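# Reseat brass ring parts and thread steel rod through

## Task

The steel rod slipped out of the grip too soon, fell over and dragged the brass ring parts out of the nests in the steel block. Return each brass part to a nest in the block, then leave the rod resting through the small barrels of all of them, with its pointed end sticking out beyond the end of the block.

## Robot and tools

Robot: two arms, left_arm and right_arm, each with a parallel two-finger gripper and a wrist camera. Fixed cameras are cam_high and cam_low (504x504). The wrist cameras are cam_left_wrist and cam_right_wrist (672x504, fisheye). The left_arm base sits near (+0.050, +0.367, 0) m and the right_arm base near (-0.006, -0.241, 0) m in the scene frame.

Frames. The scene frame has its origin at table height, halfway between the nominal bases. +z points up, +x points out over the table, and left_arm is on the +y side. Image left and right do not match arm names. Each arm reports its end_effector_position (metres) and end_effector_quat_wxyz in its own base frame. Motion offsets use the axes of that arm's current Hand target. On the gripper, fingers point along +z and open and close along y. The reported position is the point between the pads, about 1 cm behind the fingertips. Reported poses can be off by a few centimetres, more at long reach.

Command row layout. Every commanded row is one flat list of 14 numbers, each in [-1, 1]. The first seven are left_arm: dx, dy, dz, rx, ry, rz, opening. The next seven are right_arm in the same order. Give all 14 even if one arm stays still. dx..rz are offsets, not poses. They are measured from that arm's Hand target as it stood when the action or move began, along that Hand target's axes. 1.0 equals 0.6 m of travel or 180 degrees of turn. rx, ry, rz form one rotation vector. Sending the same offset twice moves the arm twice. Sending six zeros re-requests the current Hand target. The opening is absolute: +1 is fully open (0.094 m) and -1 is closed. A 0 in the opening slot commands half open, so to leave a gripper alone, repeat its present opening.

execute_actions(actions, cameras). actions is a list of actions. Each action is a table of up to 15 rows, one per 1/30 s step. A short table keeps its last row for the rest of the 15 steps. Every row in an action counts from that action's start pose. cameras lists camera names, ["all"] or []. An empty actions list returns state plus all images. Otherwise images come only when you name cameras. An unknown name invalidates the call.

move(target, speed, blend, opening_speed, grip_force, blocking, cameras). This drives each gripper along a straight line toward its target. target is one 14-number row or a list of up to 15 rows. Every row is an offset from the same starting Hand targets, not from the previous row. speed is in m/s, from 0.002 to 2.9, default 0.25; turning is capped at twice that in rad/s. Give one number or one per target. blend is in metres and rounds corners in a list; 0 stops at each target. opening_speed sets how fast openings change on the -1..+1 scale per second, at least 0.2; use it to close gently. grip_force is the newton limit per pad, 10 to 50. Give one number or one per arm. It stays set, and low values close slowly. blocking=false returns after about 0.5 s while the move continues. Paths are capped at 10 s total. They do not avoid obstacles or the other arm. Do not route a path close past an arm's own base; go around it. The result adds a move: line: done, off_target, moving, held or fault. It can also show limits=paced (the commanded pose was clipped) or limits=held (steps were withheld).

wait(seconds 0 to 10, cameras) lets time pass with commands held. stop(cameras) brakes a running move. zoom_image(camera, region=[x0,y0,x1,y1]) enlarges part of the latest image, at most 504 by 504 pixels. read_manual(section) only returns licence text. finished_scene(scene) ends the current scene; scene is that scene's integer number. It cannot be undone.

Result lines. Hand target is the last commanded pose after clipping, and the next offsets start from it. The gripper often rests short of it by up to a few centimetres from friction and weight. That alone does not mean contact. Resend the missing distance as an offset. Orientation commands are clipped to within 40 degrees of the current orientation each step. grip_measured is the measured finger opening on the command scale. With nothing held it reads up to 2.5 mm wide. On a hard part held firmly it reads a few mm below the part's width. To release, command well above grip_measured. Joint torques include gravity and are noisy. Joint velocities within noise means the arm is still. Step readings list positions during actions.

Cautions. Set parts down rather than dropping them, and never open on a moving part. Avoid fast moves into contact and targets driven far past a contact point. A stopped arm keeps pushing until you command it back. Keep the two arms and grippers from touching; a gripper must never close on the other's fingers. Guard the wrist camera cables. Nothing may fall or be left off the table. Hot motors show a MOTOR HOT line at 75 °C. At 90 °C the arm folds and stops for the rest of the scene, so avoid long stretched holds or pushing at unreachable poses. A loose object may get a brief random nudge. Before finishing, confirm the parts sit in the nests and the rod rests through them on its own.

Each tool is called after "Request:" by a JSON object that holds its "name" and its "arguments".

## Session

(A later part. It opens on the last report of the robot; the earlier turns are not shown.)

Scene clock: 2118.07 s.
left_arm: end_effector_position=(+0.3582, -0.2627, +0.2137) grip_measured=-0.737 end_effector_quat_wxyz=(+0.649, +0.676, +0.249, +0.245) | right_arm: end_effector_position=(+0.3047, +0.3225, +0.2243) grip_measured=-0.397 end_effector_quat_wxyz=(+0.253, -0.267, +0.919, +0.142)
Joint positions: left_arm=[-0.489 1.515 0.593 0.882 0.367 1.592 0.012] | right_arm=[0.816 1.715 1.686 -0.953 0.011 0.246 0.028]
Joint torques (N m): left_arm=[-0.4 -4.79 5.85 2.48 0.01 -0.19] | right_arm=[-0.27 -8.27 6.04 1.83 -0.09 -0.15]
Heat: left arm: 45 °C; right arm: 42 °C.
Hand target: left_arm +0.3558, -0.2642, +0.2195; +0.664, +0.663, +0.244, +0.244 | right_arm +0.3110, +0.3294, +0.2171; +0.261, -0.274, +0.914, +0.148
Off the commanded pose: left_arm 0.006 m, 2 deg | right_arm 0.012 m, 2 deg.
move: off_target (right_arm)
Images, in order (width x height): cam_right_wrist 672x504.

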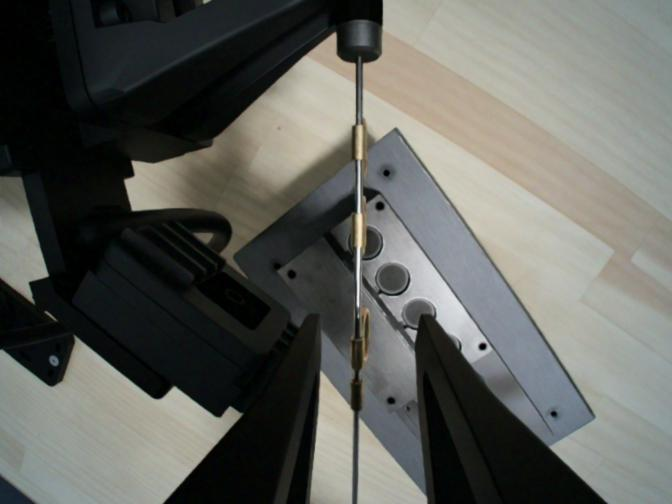

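Request:
{"name": "move", "arguments": {"target": [0,0,0,0,0,0,-0.95,-0.0075,0.0,0.005,0,0,0,-0.4], "cameras": ["cam_right_wrist"], "speed": 0.06}}

Request:
{"name": "move", "arguments": {"target": [0,0,0,0,0,0,-0.95,0,0,0,0,0,0,-0.97], "cameras": ["cam_right_wrist"], "opening_speed": 0.6}}

Request:
{"name": "move", "arguments": {"target": [0,0,0,0,0,0,-0.95,-0.0165,0,0.009,0,0,0,-0.97], "cameras": ["cam_right_wrist"], "speed": 0.1}}

Request:
{"name": "move", "arguments": {"target": [0,0,0,0,0,0,-0.95,0,0,0,0,0,0,-0.3], "cameras": ["cam_right_wrist"]}}

Scene clock: 2129.00 s.
left_arm: end_effector_position=(+0.3582, -0.2627, +0.2137) grip_measured=-0.737 end_effector_quat_wxyz=(+0.649, +0.676, +0.249, +0.245) | right_arm: end_effector_position=(+0.3060, +0.3239, +0.2162) grip_measured=-0.397 end_effector_quat_wxyz=(+0.245, -0.268, +0.921, +0.138)
Joint positions: left_arm=[-0.489 1.515 0.593 0.882 0.367 1.592 0.012] | right_arm=[0.816 1.734 1.686 -0.953 0.011 0.246 0.028]
Joint torques (N m): left_arm=[-0.29 -4.74 5.79 2.51 0.02 -0.2] | right_arm=[-0.59 -8.32 8.21 1.77 -0.09 -0.19]
Heat: left arm: 45 °C; right arm: 41 °C.
Hand target: left_arm +0.3558, -0.2642, +0.2195; +0.664, +0.663, +0.244, +0.244 | right_arm +0.3154, +0.3326, +0.2171; +0.261, -0.274, +0.914, +0.148
Off the commanded pose: left_arm 0.006 m, 2 deg | right_arm 0.013 m, 2 deg.
move: off_target (right_arm)
Images, in order (width x height): cam_right_wrist 672x504.

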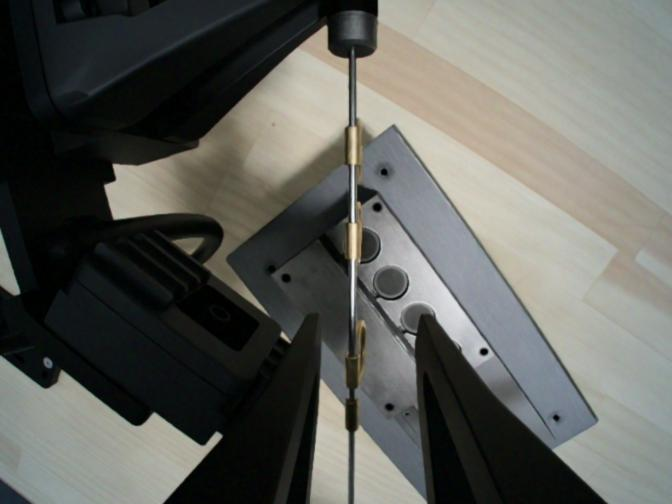

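Scene clock: 2130.47 s.
left_arm: end_effector_position=(+0.3584, -0.2625, +0.2137) grip_measured=-0.737 end_effector_quat_wxyz=(+0.649, +0.675, +0.250, +0.245) | right_arm: end_effector_position=(+0.3051, +0.3257, +0.2166) grip_measured=-0.923 end_effector_quat_wxyz=(+0.244, -0.270, +0.921, +0.143)
Joint positions: left_arm=[-0.489 1.515 0.593 0.882 0.366 1.592 0.012] | right_arm=[0.816 1.734 1.686 -0.95 0.001 0.246 0.004]
Joint torques (N m): left_arm=[-0.01 -4.72 5.75 2.49 0.07 -0.18] | right_arm=[-0.59 -8.35 8.28 1.74 0.03 -0.18]
Heat: left arm: 45 °C; right arm: 41 °C.
Hand target: left_arm +0.3558, -0.2642, +0.2195; +0.664, +0.663, +0.244, +0.244 | right_arm +0.3154, +0.3326, +0.2171; +0.261, -0.274, +0.914, +0.148
Off the commanded pose: left_arm 0.007 m, 2 deg | right_arm 0.012 m, 2 deg.
move: off_target (right_arm)
Images, in order (width x height): cam_right_wrist 672x504.

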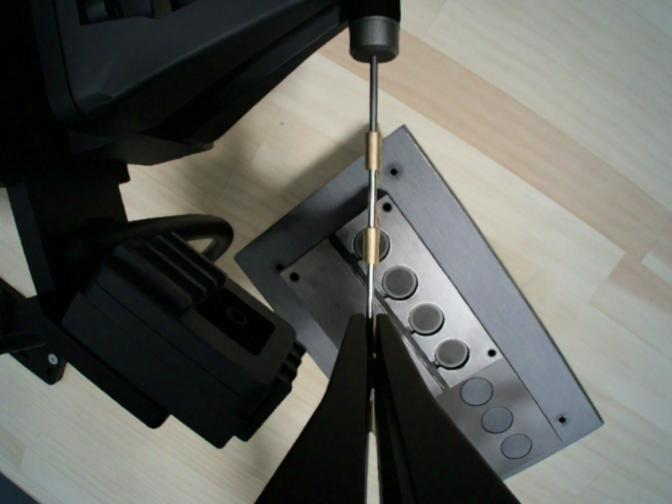

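Scene clock: 2131.50 s.
left_arm: end_effector_position=(+0.3599, -0.2616, +0.2117) grip_measured=-0.737 end_effector_quat_wxyz=(+0.646, +0.676, +0.253, +0.248) | right_arm: end_effector_position=(+0.3119, +0.3308, +0.2132) grip_measured=-0.923 end_effector_quat_wxyz=(+0.245, -0.269, +0.921, +0.142)
Joint positions: left_arm=[-0.489 1.519 0.593 0.881 0.357 1.595 0.012] | right_arm=[0.813 1.764 1.708 -0.941 0.001 0.243 0.004]
Joint torques (N m): left_arm=[-0.31 -5 5.71 2.47 0.14 -0.21] | right_arm=[-0.83 -7.57 11.58 1.53 -0.07 -0.19]
Heat: left arm: 45 °C; right arm: 41 °C.
Hand target: left_arm +0.3558, -0.2643, +0.2194; +0.664, +0.663, +0.244, +0.244 | right_arm +0.3246, +0.3391, +0.2183; +0.261, -0.274, +0.914, +0.148
Off the commanded pose: left_arm 0.009 m, 3 deg | right_arm 0.016 m, 2 deg.
move: off_target (left_arm, right_arm)
Images, in order (width x height): cam_right_wrist 672x504.

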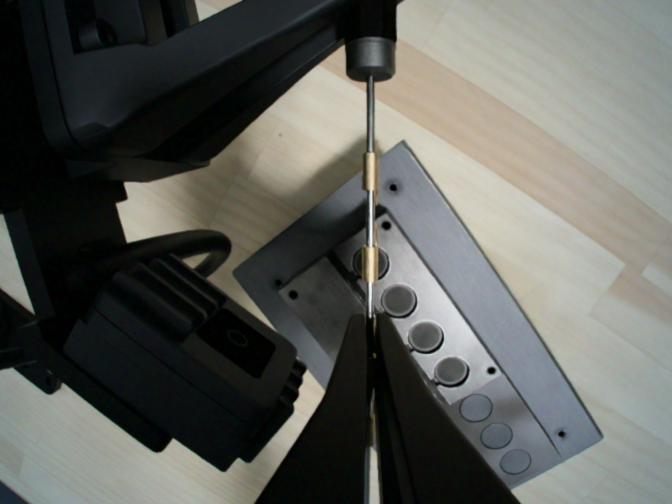

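Scene clock: 2132.30 s.
left_arm: end_effector_position=(+0.3598, -0.2617, +0.2121) grip_measured=-0.737 end_effector_quat_wxyz=(+0.647, +0.676, +0.253, +0.248) | right_arm: end_effector_position=(+0.3154, +0.3292, +0.2074) grip_measured=-0.303 end_effector_quat_wxyz=(+0.241, -0.267, +0.923, +0.136)
Joint positions: left_arm=[-0.488 1.519 0.593 0.882 0.358 1.594 0.012] | right_arm=[0.807 1.778 1.708 -0.941 0.005 0.242 0.033]
Joint torques (N m): left_arm=[-0.36 -4.96 5.76 2.48 0.12 -0.2] | right_arm=[-0.25 -8.81 11.64 1.51 -0.08 -0.18]
Heat: left arm: 45 °C; right arm: 42 °C.
Hand target: left_arm +0.3558, -0.2642, +0.2194; +0.664, +0.663, +0.244, +0.244 | right_arm +0.3246, +0.3390, +0.2184; +0.261, -0.274, +0.914, +0.148
Off the commanded pose: left_arm 0.009 m, 3 deg | right_arm 0.017 m, 3 deg.
move: off_target (left_arm, right_arm)
Images, in order (width x height): cam_right_wrist 672x504.

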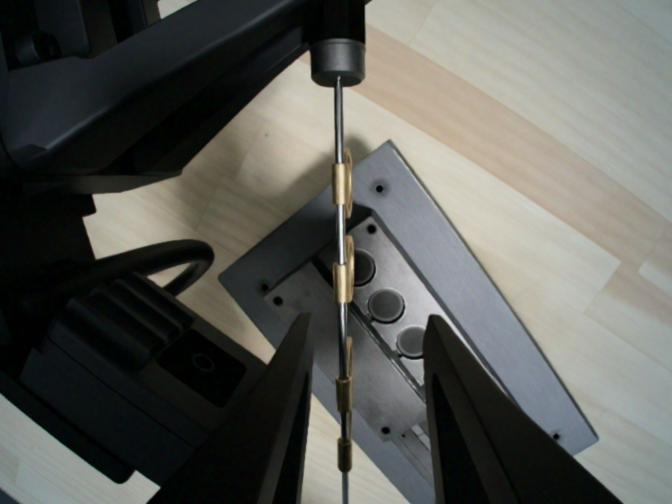

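Request:
{"name": "move", "arguments": {"target": [0,0,0,0,0,0,-0.95,0.005,0.006,0.0,0,0,0,-0.4], "cameras": ["cam_right_wrist"], "speed": 0.06}}

Scene clock: 2140.30 s.
left_arm: end_effector_position=(+0.3598, -0.2617, +0.2121) grip_measured=-0.737 end_effector_quat_wxyz=(+0.647, +0.676, +0.253, +0.248) | right_arm: end_effector_position=(+0.3154, +0.3292, +0.2074) grip_measured=-0.397 end_effector_quat_wxyz=(+0.241, -0.267, +0.923, +0.136)
Joint positions: left_arm=[-0.488 1.519 0.593 0.882 0.358 1.594 0.012] | right_arm=[0.807 1.778 1.708 -0.941 0.005 0.242 0.028]
Joint torques (N m): left_arm=[-0.34 -5.04 5.72 2.5 0.17 -0.2] | right_arm=[0.83 -9.42 10.25 1.55 -0.01 -0.05]
Heat: left arm: 45 °C; right arm: 43 °C.
Hand target: left_arm +0.3558, -0.2642, +0.2194; +0.664, +0.663, +0.244, +0.244 | right_arm +0.3204, +0.3406, +0.2172; +0.261, -0.274, +0.914, +0.148
Off the commanded pose: left_arm 0.009 m, 3 deg | right_arm 0.016 m, 3 deg.
move: off_target (left_arm, right_arm)
Images, in order (width x height): cam_right_wrist 672x504.

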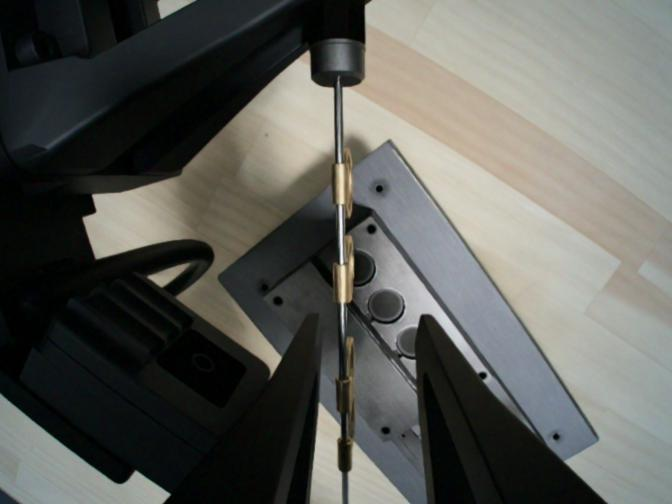

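Request:
{"name": "move", "arguments": {"target": [0,0,0,0,0,0,-0.95,0,0,0,0,0,0,-0.97], "cameras": [], "opening_speed": 0.6}}

Request:
{"name": "move", "arguments": {"target": [0,0,0,0,0,0,-0.95,-0.0175,0,0.010,0,0,0,-0.97], "cameras": [], "speed": 0.1}}

Request:
{"name": "move", "arguments": {"target": [0,0,0,0,0,0,-0.95,0,0,0,0,0,0,-0.3], "cameras": ["cam_right_wrist"]}}

Scene clock: 2152.23 s.
left_arm: end_effector_position=(+0.3598, -0.2617, +0.2121) grip_measured=-0.737 end_effector_quat_wxyz=(+0.647, +0.676, +0.253, +0.248) | right_arm: end_effector_position=(+0.3130, +0.3315, +0.2074) grip_measured=-0.928 end_effector_quat_wxyz=(+0.239, -0.270, +0.922, +0.138)
Joint positions: left_arm=[-0.488 1.519 0.593 0.882 0.358 1.594 0.012] | right_arm=[0.813 1.778 1.708 -0.941 0.002 0.242 0.003]
Joint torques (N m): left_arm=[-0.34 -5.08 5.78 2.47 0.15 -0.2] | right_arm=[0.24 -9.42 10.3 1.54 0 -0.06]
Heat: left arm: 45 °C; right arm: 44 °C.
Hand target: left_arm +0.3558, -0.2642, +0.2194; +0.664, +0.663, +0.244, +0.244 | right_arm +0.3203, +0.3407, +0.2172; +0.261, -0.274, +0.914, +0.148
Off the commanded pose: left_arm 0.009 m, 3 deg | right_arm 0.015 m, 3 deg.
move: off_target (left_arm, right_arm)
No camera images: "cameras" was empty.

Scene clock: 2153.23 s.
left_arm: end_effector_position=(+0.3598, -0.2617, +0.2121) grip_measured=-0.737 end_effector_quat_wxyz=(+0.647, +0.676, +0.253, +0.248) | right_arm: end_effector_position=(+0.3199, +0.3387, +0.2075) grip_measured=-0.929 end_effector_quat_wxyz=(+0.242, -0.270, +0.921, +0.140)
Joint positions: left_arm=[-0.488 1.519 0.593 0.882 0.358 1.594 0.012] | right_arm=[0.813 1.813 1.748 -0.941 0.002 0.242 0.003]
Joint torques (N m): left_arm=[-0.31 -5.08 5.86 2.48 0.13 -0.2] | right_arm=[-0.4 -8.66 12.59 1.41 -0.03 -0.13]
Heat: left arm: 45 °C; right arm: 44 °C.
Hand target: left_arm +0.3558, -0.2643, +0.2194; +0.664, +0.663, +0.244, +0.244 | right_arm +0.3302, +0.3476, +0.2181; +0.261, -0.274, +0.914, +0.148
Off the commanded pose: left_arm 0.009 m, 3 deg | right_arm 0.017 m, 3 deg.
move: off_target (left_arm, right_arm)
No camera images: "cameras" was empty.

Scene clock: 2154.13 s.
left_arm: end_effector_position=(+0.3601, -0.2611, +0.2121) grip_measured=-0.737 end_effector_quat_wxyz=(+0.647, +0.676, +0.253, +0.248) | right_arm: end_effector_position=(+0.3243, +0.3346, +0.2066) grip_measured=-0.303 end_effector_quat_wxyz=(+0.244, -0.265, +0.923, +0.133)
Joint positions: left_arm=[-0.486 1.519 0.593 0.882 0.361 1.594 0.012] | right_arm=[0.804 1.815 1.75 -0.942 0.013 0.24 0.033]
Joint torques (N m): left_arm=[-0.57 -5.12 5.76 2.49 0.11 -0.2] | right_arm=[0.49 -8.91 12.38 1.41 -0.11 -0.09]
Heat: left arm: 45 °C; right arm: 44 °C.
Hand target: left_arm +0.3558, -0.2643, +0.2194; +0.664, +0.663, +0.244, +0.244 | right_arm +0.3303, +0.3475, +0.2180; +0.261, -0.274, +0.914, +0.148
Off the commanded pose: left_arm 0.009 m, 3 deg | right_arm 0.018 m, 3 deg.
move: off_target (left_arm, right_arm)
Images, in order (width x height): cam_right_wrist 672x504.

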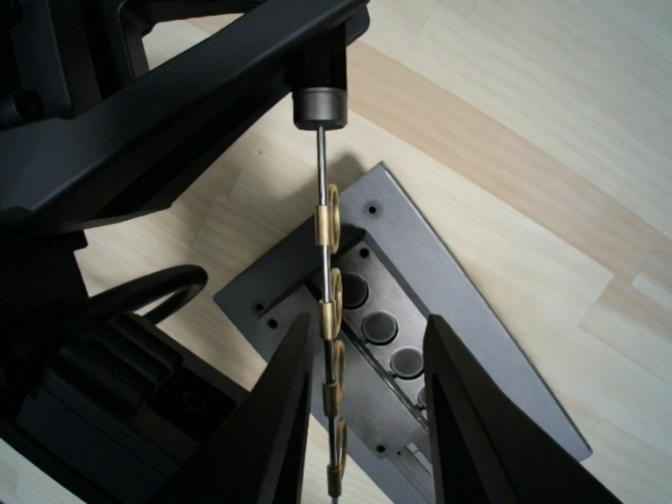

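Request:
{"name": "move", "arguments": {"target": [[0,0,0,0,0,0,-0.95,-0.065,0.015,-0.096,0,0,0,-0.3],[0,0,0,0,0,0,-0.95,-0.067,-0.129,-0.222,0,0,-0.048,-0.9]], "cameras": ["cam_right_wrist","cam_left_wrist"], "speed": 0.12}}

Scene clock: 2172.17 s.
left_arm: end_effector_position=(+0.3601, -0.2611, +0.2121) grip_measured=-0.737 end_effector_quat_wxyz=(+0.647, +0.675, +0.253, +0.247) | right_arm: end_effector_position=(+0.3568, +0.2472, +0.3403) grip_measured=-0.898 end_effector_quat_wxyz=(+0.286, -0.330, +0.891, +0.123)
Joint positions: left_arm=[-0.486 1.519 0.593 0.882 0.361 1.592 0.012] | right_arm=[0.553 1.903 2.428 -1.473 -0.122 -0.117 0.005]
Joint torques (N m): left_arm=[-0.61 -4.96 5.86 2.49 0.1 -0.19] | right_arm=[-0.29 -8.2 10.37 0.83 -0.23 -0.18]
Heat: left arm: 45 °C; right arm: 45 °C.
Hand target: left_arm +0.3558, -0.2643, +0.2194; +0.664, +0.663, +0.244, +0.244 | right_arm +0.3508, +0.2471, +0.3398; +0.272, -0.342, +0.890, +0.128
Off the commanded pose: left_arm 0.009 m, 3 deg | right_arm 0.006 m, 2 deg.
move: off_target (left_arm)
Images, in order (width x height): cam_left_wrist 672x504, cam_right_wrist 672x504.

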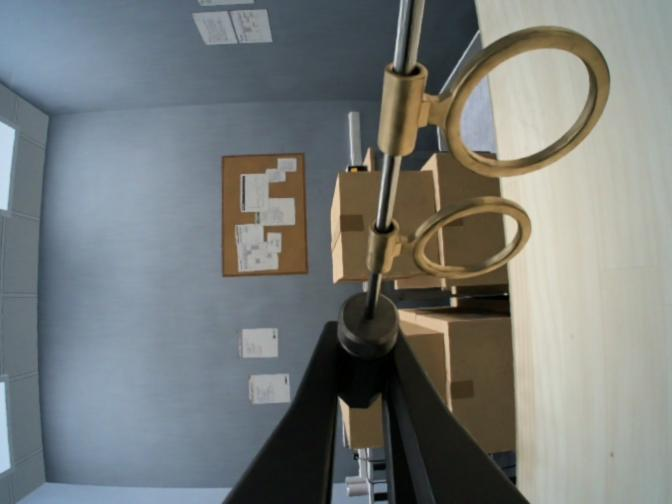

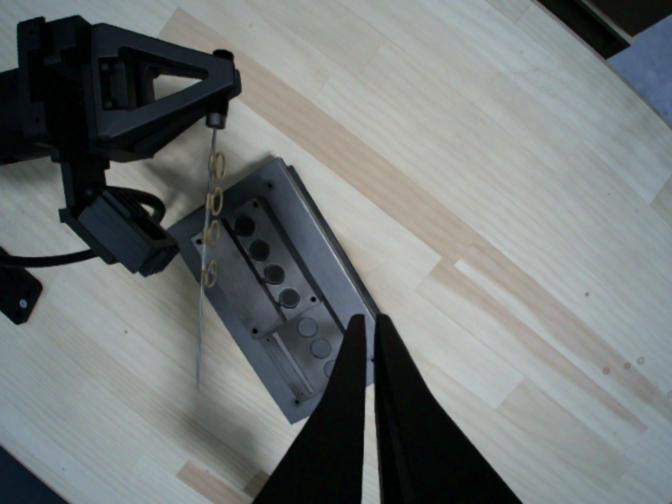

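Request:
{"name": "move", "arguments": {"target": [-0.0593,-0.0573,-0.0687,0.318,0.1867,-0.0311,-0.95,0,0,0,0,0,0,-0.9], "cameras": ["cam_right_wrist","cam_left_wrist","cam_low"], "speed": 0.1}}

Request:
{"name": "zoom_image", "arguments": {"camera": "cam_right_wrist", "region": [170, 130, 370, 400]}}

Request:
{"name": "zoom_image", "arguments": {"camera": "cam_low", "region": [270, 170, 370, 280]}}

Scene clock: 2207.97 s.
left_arm: end_effector_position=(+0.2970, -0.2511, +0.1721) grip_measured=-0.737 end_effector_quat_wxyz=(+0.178, +0.797, +0.527, +0.235) | right_arm: end_effector_position=(+0.3568, +0.2472, +0.3403) grip_measured=-0.898 end_effector_quat_wxyz=(+0.286, -0.330, +0.891, +0.123)
Joint positions: left_arm=[-0.899 1.616 1.386 -0.912 -0.43 1.17 0.012] | right_arm=[0.553 1.903 2.428 -1.473 -0.122 -0.117 0.005]
Joint torques (N m): left_arm=[-0.4 -5.39 12.04 0.74 -0.45 -0.2] | right_arm=[-0.34 -8.27 10.33 0.84 -0.23 -0.17]
Heat: left arm: 44 °C; right arm: 44 °C.
Hand target: left_arm +0.3020, -0.2560, +0.1850; +0.185, +0.789, +0.534, +0.242 | right_arm +0.3508, +0.2471, +0.3398; +0.272, -0.342, +0.890, +0.128
Off the commanded pose: left_arm 0.015 m, 2 deg | right_arm 0.006 m, 2 deg.
move: off_target (left_arm)
Images, in order (width x height): cam_low 504x504, cam_left_wrist 672x504, cam_right_wrist 672x504.

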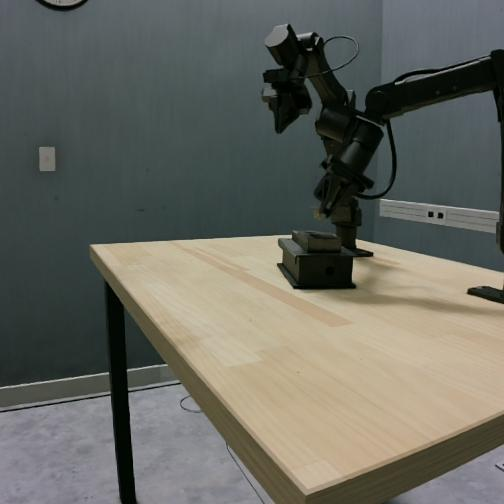

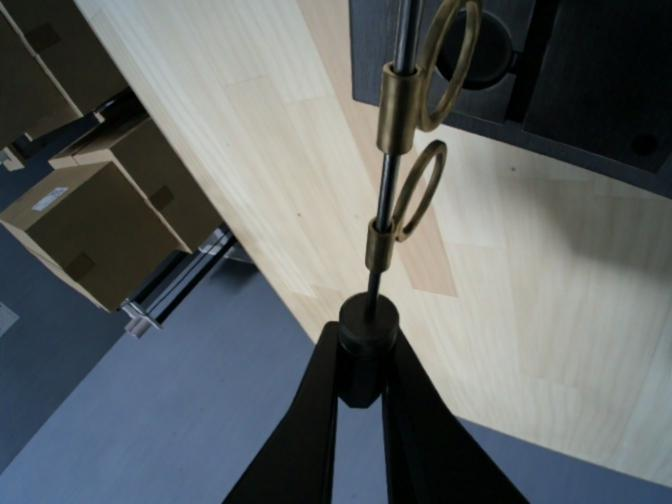

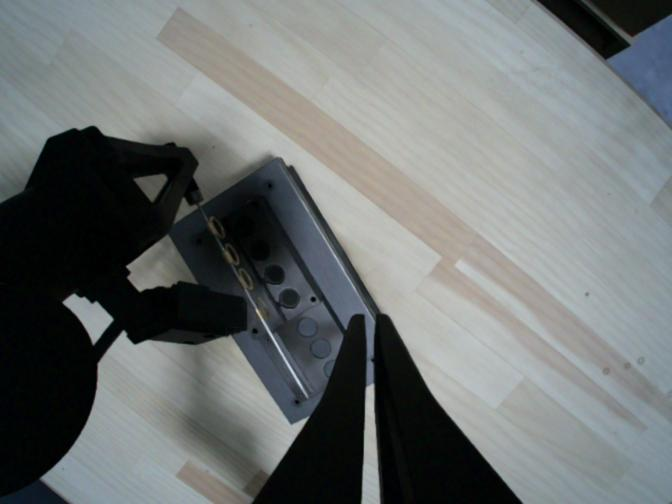

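Scaled by 1.867 from the camera's 672x504 image, which has a finer 960x720 frame.

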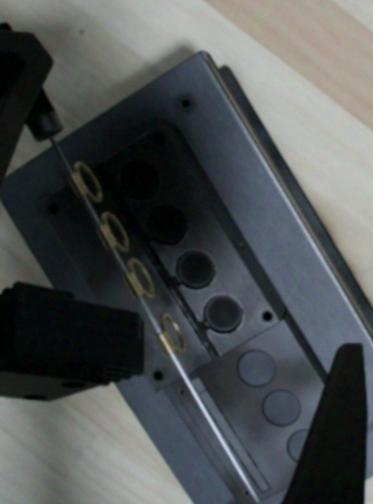

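Scaled by 4.582 from the camera's 504x504 image, which has a finer 720x720 frame.

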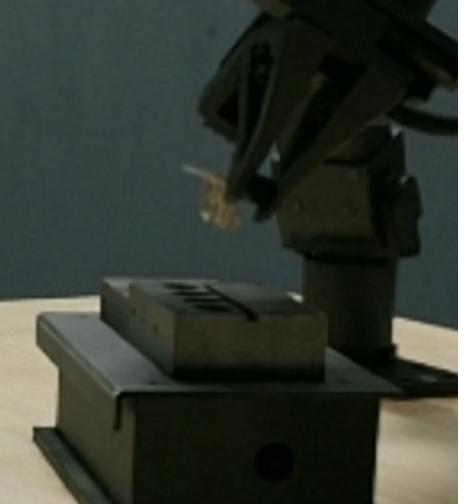

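Request:
{"name": "move", "arguments": {"target": [-0.016,-0.019,0.055,0.0045,-0.0055,-0.0265,-0.95,0,0,0,0,0,0,-0.9], "cameras": ["cam_right_wrist","cam_left_wrist","cam_low"], "speed": 0.08}}

Request:
{"name": "zoom_image", "arguments": {"camera": "cam_right_wrist", "region": [170, 130, 370, 400]}}

Request:
{"name": "zoom_image", "arguments": {"camera": "cam_low", "region": [270, 190, 370, 290]}}

Scene clock: 2242.07 s.
left_arm: end_effector_position=(+0.3047, -0.2588, +0.1595) grip_measured=-0.737 end_effector_quat_wxyz=(+0.187, +0.778, +0.556, +0.228) | right_arm: end_effector_position=(+0.3568, +0.2472, +0.3403) grip_measured=-0.898 end_effector_quat_wxyz=(+0.286, -0.330, +0.891, +0.123)
Joint positions: left_arm=[-0.895 1.656 1.379 -0.862 -0.427 1.101 0.012] | right_arm=[0.553 1.903 2.428 -1.473 -0.122 -0.117 0.005]
Joint torques (N m): left_arm=[0.5 -5.76 5.35 1.52 -0.14 -0.19] | right_arm=[-0.31 -8.21 10.3 0.83 -0.22 -0.19]
Motor temperatures (°C): left_arm=[25 26 38 40 24 23 28] | right_arm=[25 33 44 32 23 24 27]
Heat: left arm: 40 °C; right arm: 44 °C.
Hand target: left_arm +0.3095, -0.2619, +0.1500; +0.194, +0.769, +0.566, +0.224 | right_arm +0.3508, +0.2471, +0.3398; +0.272, -0.342, +0.890, +0.128
Off the commanded pose: left_arm 0.011 m, 2 deg | right_arm 0.006 m, 2 deg.
move: off_target (left_arm)
Images, in order (width x height): cam_low 504x504, cam_left_wrist 672x504, cam_right_wrist 672x504.

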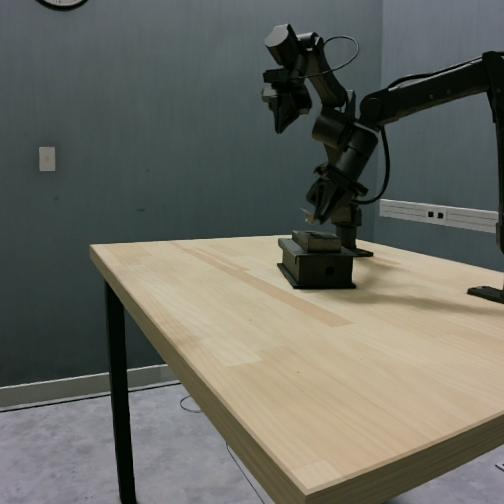

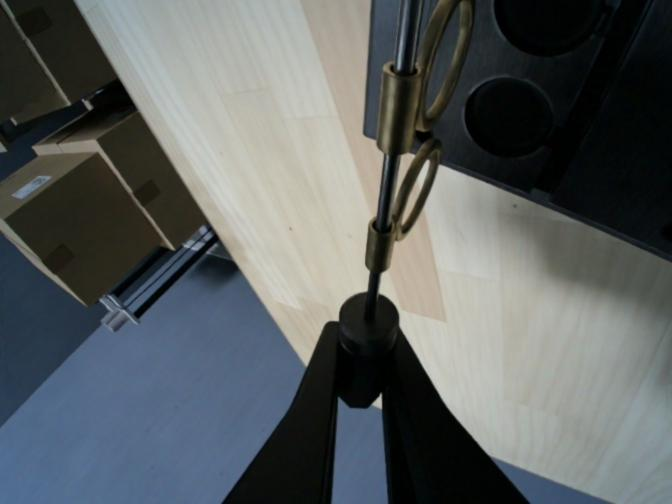

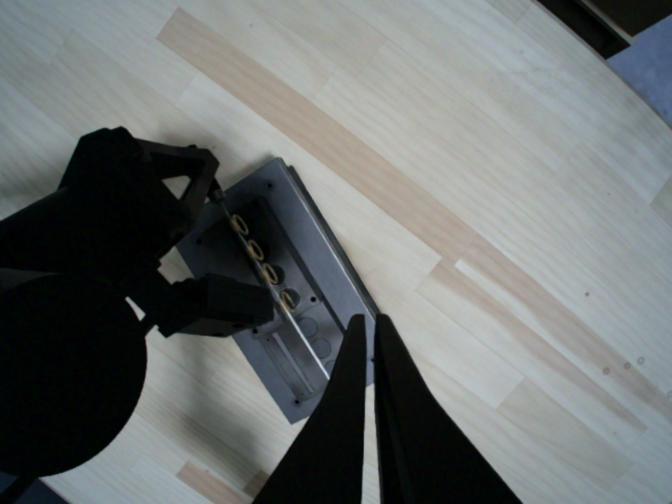

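Scaled by 1.867 from the camera's 672x504 image, which has a finer 960x720 frame.

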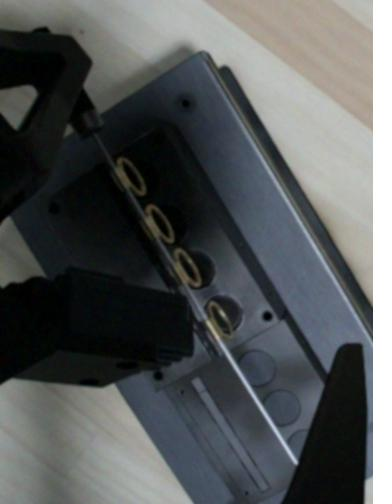

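Scaled by 5.040 from the camera's 504x504 image, which has a finer 720x720 frame.

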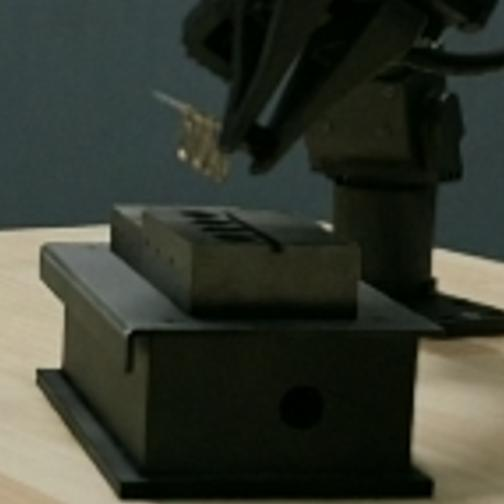

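Request:
{"name": "move", "arguments": {"target": [-0.004,-0.027,0.0256,0,0,0,-0.95,0,0,0,0,0,0,-0.9], "cameras": ["cam_right_wrist","cam_left_wrist","cam_low"], "speed": 0.06}}

Request:
{"name": "zoom_image", "arguments": {"camera": "cam_right_wrist", "region": [170, 130, 370, 400]}}

Scene clock: 2260.73 s.
left_arm: end_effector_position=(+0.3027, -0.2563, +0.1358) grip_measured=-0.737 end_effector_quat_wxyz=(+0.185, +0.775, +0.560, +0.226) | right_arm: end_effector_position=(+0.3568, +0.2472, +0.3403) grip_measured=-0.898 end_effector_quat_wxyz=(+0.286, -0.330, +0.891, +0.123)
Joint positions: left_arm=[-0.895 1.656 1.287 -0.776 -0.427 1.09 0.012] | right_arm=[0.553 1.903 2.428 -1.473 -0.122 -0.117 0.005]
Joint torques (N m): left_arm=[-0.12 -6.17 5.19 1.49 -0.18 -0.14] | right_arm=[-0.29 -8.23 10.36 0.82 -0.23 -0.18]
Heat: left arm: 40 °C; right arm: 44 °C.
Hand target: left_arm +0.3049, -0.2604, +0.1282; +0.194, +0.769, +0.566, +0.224 | right_arm +0.3508, +0.2471, +0.3398; +0.272, -0.342, +0.890, +0.128
Off the commanded pose: left_arm 0.009 m, 1 deg | right_arm 0.006 m, 2 deg.
move: done
Images, in order (width x height): cam_low 504x504, cam_left_wrist 672x504, cam_right_wrist 672x504.

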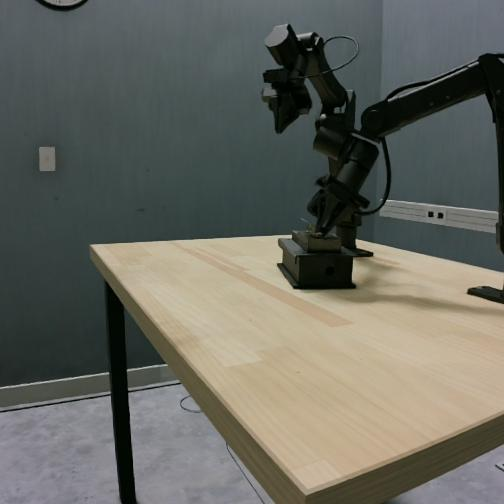

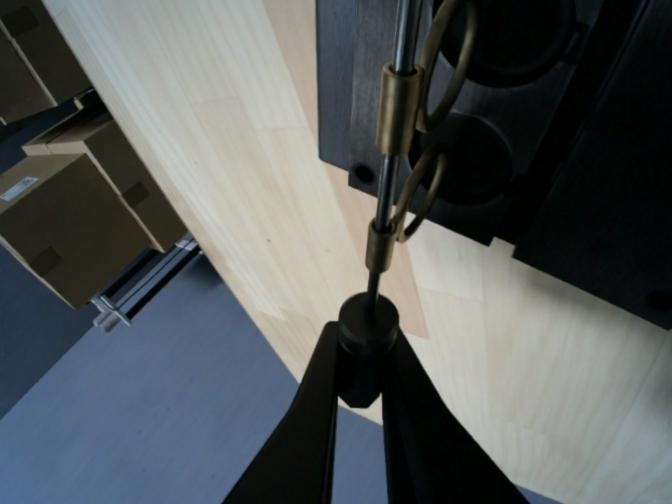

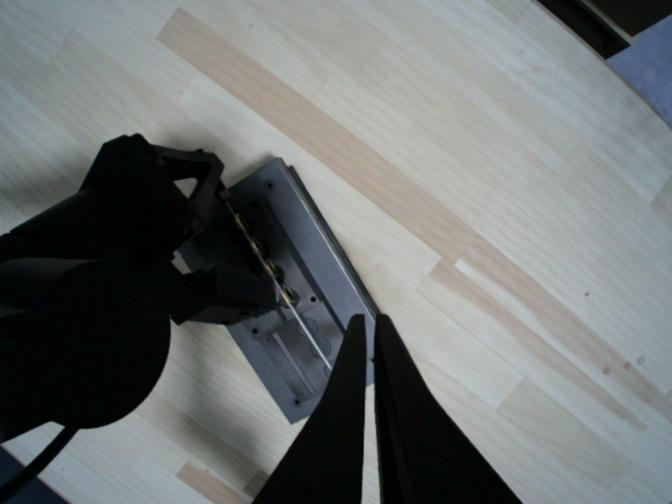

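Scaled by 1.867 from the camera's 672x504 image, which has a finer 960x720 frame.

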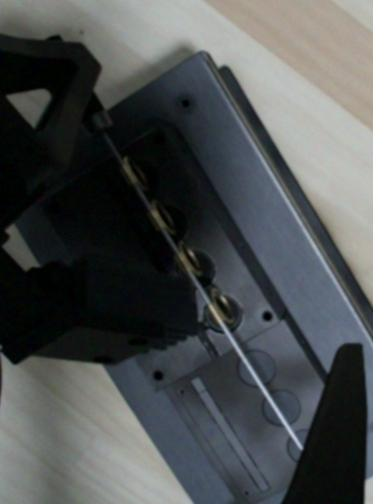

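Request:
{"name": "move", "arguments": {"target": [-0.0022,-0.025,-0.005,0,0,0,-0.95,0,0,0,0,0,0,-0.9], "cameras": ["cam_left_wrist","cam_right_wrist"], "speed": 0.05}}

Scene clock: 2272.10 s.
left_arm: end_effector_position=(+0.3054, -0.2607, +0.1297) grip_measured=-0.737 end_effector_quat_wxyz=(+0.206, +0.757, +0.573, +0.236) | right_arm: end_effector_position=(+0.3568, +0.2472, +0.3403) grip_measured=-0.898 end_effector_quat_wxyz=(+0.286, -0.330, +0.891, +0.123)
Joint positions: left_arm=[-0.91 1.656 1.241 -0.698 -0.46 1.044 0.012] | right_arm=[0.553 1.903 2.428 -1.473 -0.122 -0.117 0.005]
Joint torques (N m): left_arm=[-1.13 -8.64 4.19 0.88 -0.06 -0.09] | right_arm=[-0.28 -8.23 10.32 0.83 -0.22 -0.18]
Motor temperatures (°C): left_arm=[25 25 33 40 24 23 28] | right_arm=[25 33 44 31 23 24 27]
Heat: left arm: 40 °C; right arm: 44 °C.
Hand target: left_arm +0.2911, -0.2571, +0.1222; +0.194, +0.769, +0.566, +0.224 | right_arm +0.3508, +0.2471, +0.3398; +0.272, -0.342, +0.890, +0.128
Off the commanded pose: left_arm 0.017 m, 3 deg | right_arm 0.006 m, 2 deg.
move: off_target (left_arm)
Images, in order (width x height): cam_left_wrist 672x504, cam_right_wrist 672x504.

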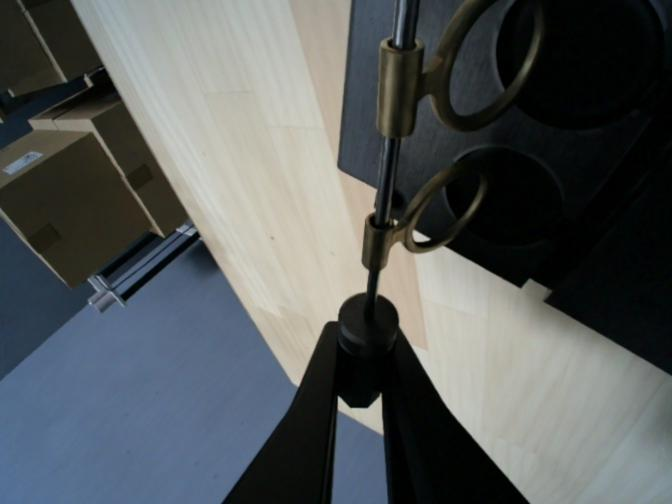

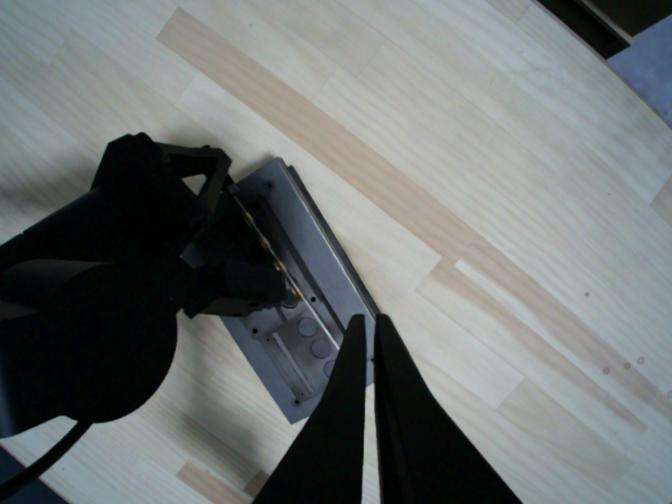

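Request:
{"name": "move", "arguments": {"target": [0,0.035,-0.048,0,0,0,-0.95,0,0,0,0,0,0,-0.9], "cameras": ["cam_left_wrist","cam_right_wrist"], "speed": 0.06}}

Request:
{"name": "zoom_image", "arguments": {"camera": "cam_right_wrist", "region": [170, 130, 370, 400]}}

Scene clock: 2280.77 s.
left_arm: end_effector_position=(+0.2888, -0.2532, +0.1308) grip_measured=-0.737 end_effector_quat_wxyz=(+0.164, +0.779, +0.560, +0.228) | right_arm: end_effector_position=(+0.3568, +0.2472, +0.3403) grip_measured=-0.898 end_effector_quat_wxyz=(+0.286, -0.330, +0.891, +0.123)
Joint positions: left_arm=[-0.926 1.656 1.283 -0.831 -0.446 1.052 0.012] | right_arm=[0.553 1.903 2.428 -1.473 -0.122 -0.117 0.005]
Joint torques (N m): left_arm=[-0.4 -9.14 11.86 0.66 -0.18 -0.11] | right_arm=[-0.32 -8.25 10.33 0.83 -0.22 -0.17]
Heat: left arm: 39 °C; right arm: 44 °C.
Hand target: left_arm +0.2913, -0.2618, +0.1575; +0.194, +0.769, +0.566, +0.224 | right_arm +0.3508, +0.2471, +0.3398; +0.272, -0.342, +0.890, +0.128
Off the commanded pose: left_arm 0.028 m, 4 deg | right_arm 0.006 m, 2 deg.
move: off_target (left_arm)
Images, in order (width x height): cam_left_wrist 672x504, cam_right_wrist 672x504.

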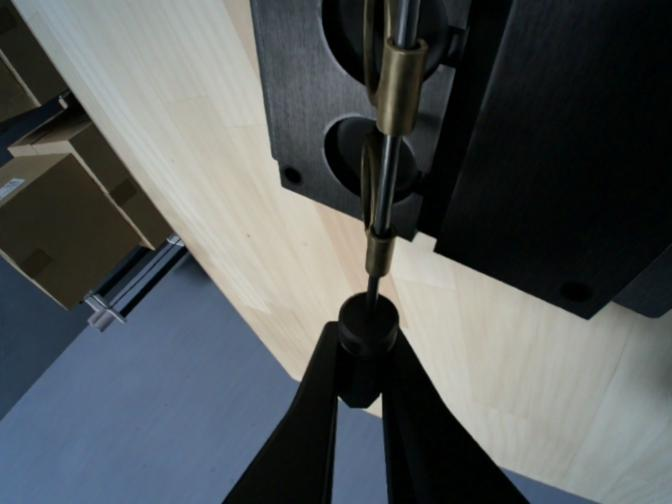

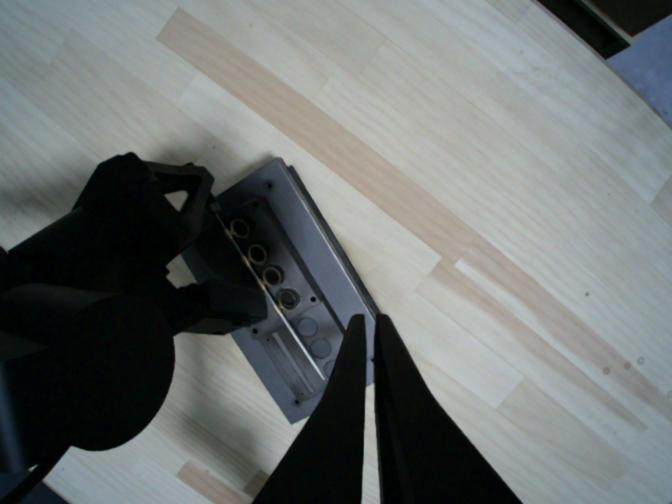

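Scaled by 1.867 from the camera's 672x504 image, which has a finer 960x720 frame.

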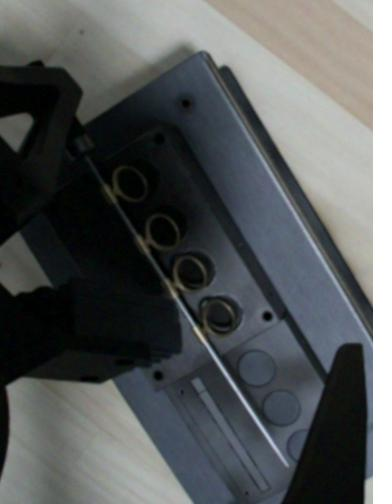

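Request:
{"name": "move", "arguments": {"target": [0.002,-0.055,0.047,0,0,0,-0.95,0,0,0,0,0,0,-0.9], "cameras": ["cam_left_wrist","cam_right_wrist"], "speed": 0.05}}

Request:
{"name": "zoom_image", "arguments": {"camera": "cam_right_wrist", "region": [170, 130, 370, 400]}}

Scene clock: 2309.93 s.
left_arm: end_effector_position=(+0.2837, -0.2518, +0.1139) grip_measured=-0.737 end_effector_quat_wxyz=(+0.178, +0.773, +0.566, +0.225) | right_arm: end_effector_position=(+0.3568, +0.2472, +0.3403) grip_measured=-0.898 end_effector_quat_wxyz=(+0.286, -0.330, +0.891, +0.123)
Joint positions: left_arm=[-0.934 1.631 1.18 -0.73 -0.443 1.034 0.012] | right_arm=[0.553 1.903 2.428 -1.473 -0.122 -0.117 0.005]
Joint torques (N m): left_arm=[-0.55 -8.66 4.66 1.28 -0.23 -0.14] | right_arm=[-0.23 -8.25 10.37 0.82 -0.22 -0.18]
Heat: left arm: 37 °C; right arm: 44 °C.
Hand target: left_arm +0.2817, -0.2527, +0.1163; +0.194, +0.769, +0.566, +0.224 | right_arm +0.3508, +0.2471, +0.3398; +0.272, -0.342, +0.890, +0.128
Off the commanded pose: left_arm 0.003 m, 2 deg | right_arm 0.006 m, 2 deg.
move: done
Images, in order (width x height): cam_left_wrist 672x504, cam_right_wrist 672x504.

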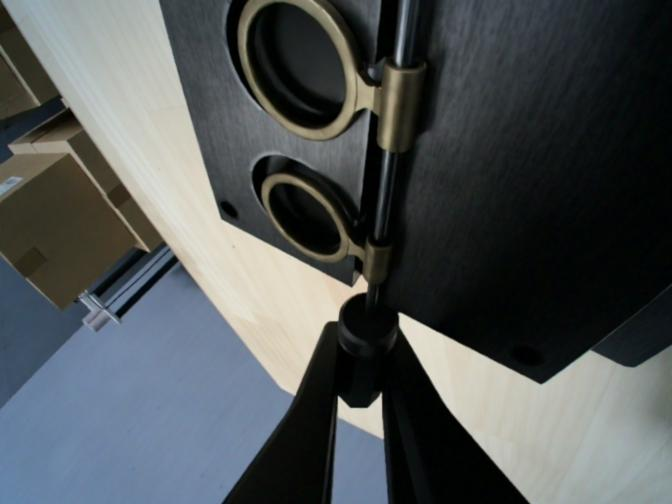

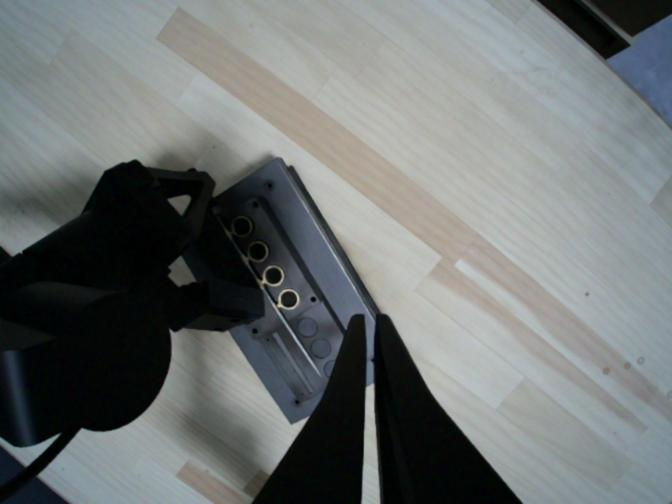

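Scaled by 1.867 from the camera's 672x504 image, which has a finer 960x720 frame.

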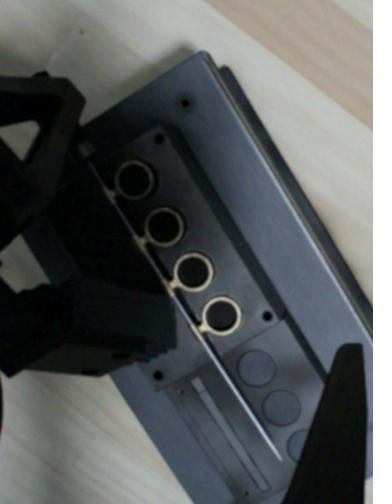

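Request:
{"name": "move", "arguments": {"target": [-0.0018,0.0047,0.011,0,0,0,-0.95,0,0,0,0,0,0,-0.9], "cameras": ["cam_left_wrist","cam_right_wrist"], "speed": 0.04}}

Request:
{"name": "zoom_image", "arguments": {"camera": "cam_left_wrist", "region": [200, 0, 460, 340]}}

Scene clock: 2321.47 s.
left_arm: end_effector_position=(+0.2847, -0.2531, +0.1146) grip_measured=-0.737 end_effector_quat_wxyz=(+0.181, +0.775, +0.562, +0.226) | right_arm: end_effector_position=(+0.3568, +0.2472, +0.3403) grip_measured=-0.898 end_effector_quat_wxyz=(+0.286, -0.330, +0.891, +0.123)
Joint positions: left_arm=[-0.934 1.631 1.18 -0.722 -0.443 1.044 0.012] | right_arm=[0.553 1.903 2.428 -1.473 -0.122 -0.117 0.005]
Joint torques (N m): left_arm=[0.36 -7.02 5.05 1.44 -0.19 -0.01] | right_arm=[-0.32 -8.25 10.36 0.84 -0.21 -0.2]
Heat: left arm: 37 °C; right arm: 44 °C.
Hand target: left_arm +0.2873, -0.2548, +0.1123; +0.194, +0.769, +0.566, +0.224 | right_arm +0.3508, +0.2471, +0.3398; +0.272, -0.342, +0.890, +0.128
Off the commanded pose: left_arm 0.004 m, 2 deg | right_arm 0.006 m, 2 deg.
move: done
Images, in order (width x height): cam_left_wrist 672x504, cam_right_wrist 672x504.

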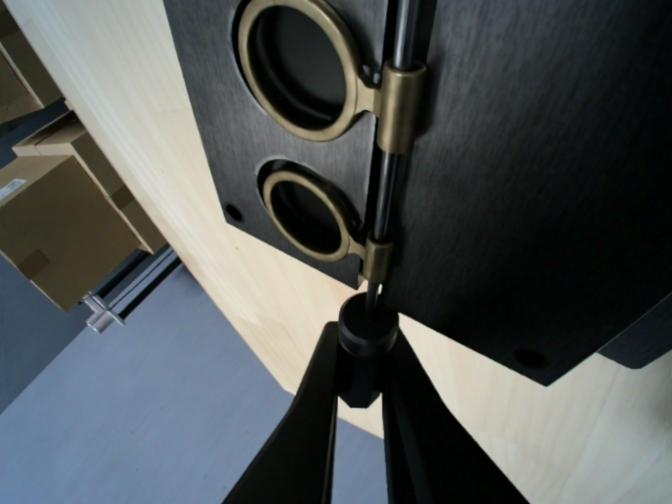

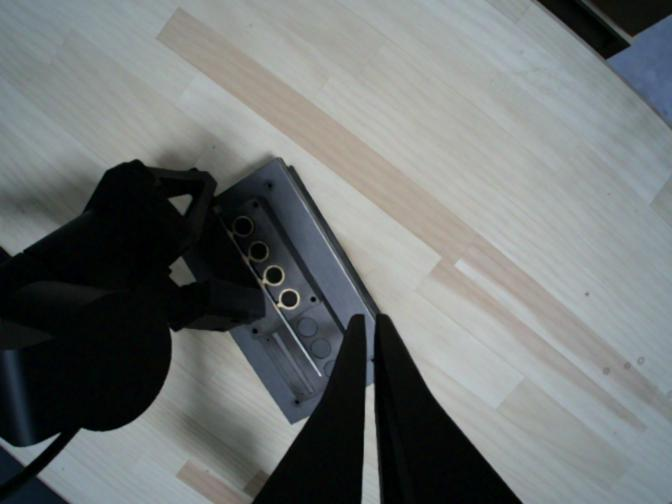

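Scaled by 1.482 from the camera's 672x504 image, which has a finer 960x720 frame.

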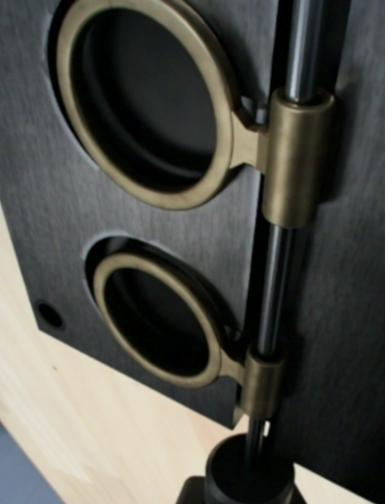

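Request:
{"name": "move", "arguments": {"target": [-0.0008,0.0055,0.008,0,0,0,-0.95,0,0,0,0,0,0,-0.9], "cameras": ["cam_left_wrist","cam_right_wrist"], "speed": 0.04}}

Request:
{"name": "zoom_image", "arguments": {"camera": "cam_left_wrist", "region": [200, 0, 460, 340]}}

Request:
{"name": "zoom_image", "arguments": {"camera": "cam_right_wrist", "region": [200, 190, 340, 360]}}

Scene clock: 2328.13 s.
left_arm: end_effector_position=(+0.2862, -0.2528, +0.1145) grip_measured=-0.737 end_effector_quat_wxyz=(+0.182, +0.774, +0.563, +0.224) | right_arm: end_effector_position=(+0.3568, +0.2472, +0.3403) grip_measured=-0.898 end_effector_quat_wxyz=(+0.286, -0.330, +0.891, +0.123)
Joint positions: left_arm=[-0.927 1.631 1.18 -0.718 -0.437 1.047 0.012] | right_arm=[0.553 1.903 2.428 -1.473 -0.122 -0.117 0.005]
Joint torques (N m): left_arm=[0.61 -5.81 5.75 1.51 -0.21 0.08] | right_arm=[-0.31 -8.24 10.4 0.83 -0.22 -0.19]
Heat: left arm: 37 °C; right arm: 44 °C.
Hand target: left_arm +0.2925, -0.2565, +0.1101; +0.194, +0.769, +0.566, +0.224 | right_arm +0.3508, +0.2471, +0.3398; +0.272, -0.342, +0.890, +0.128
Off the commanded pose: left_arm 0.008 m, 2 deg | right_arm 0.006 m, 2 deg.
move: done
Images, in order (width x height): cam_left_wrist 672x504, cam_right_wrist 672x504.

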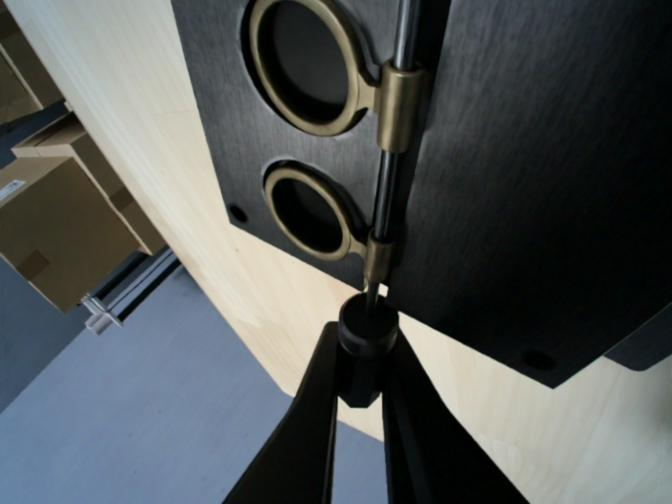

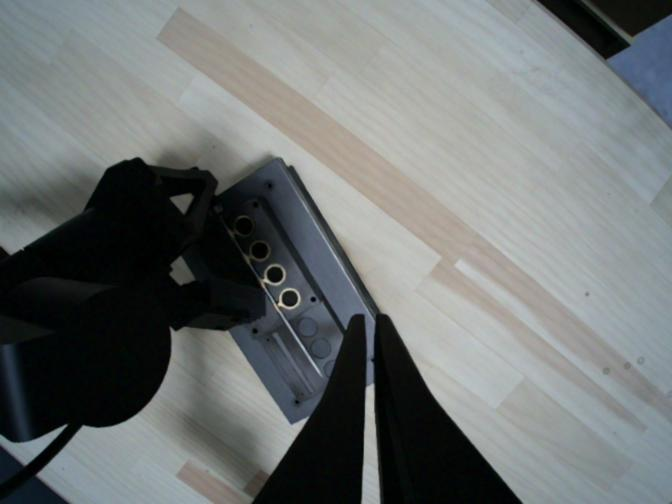

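Scaled by 1.482 from the camera's 672x504 image, which has a finer 960x720 frame.

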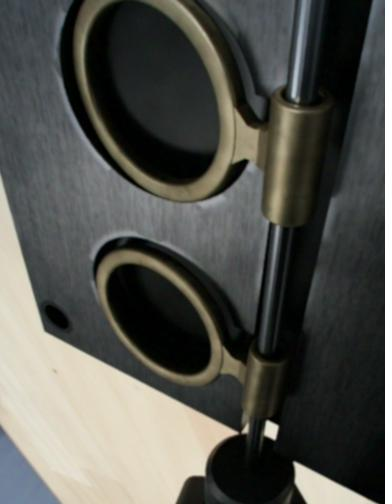

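Scaled by 2.965 from the camera's 672x504 image, which has a finer 960x720 frame.

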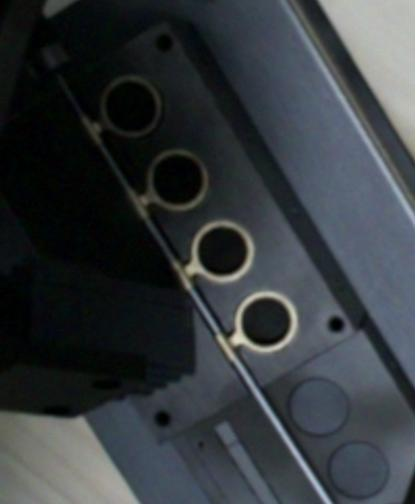

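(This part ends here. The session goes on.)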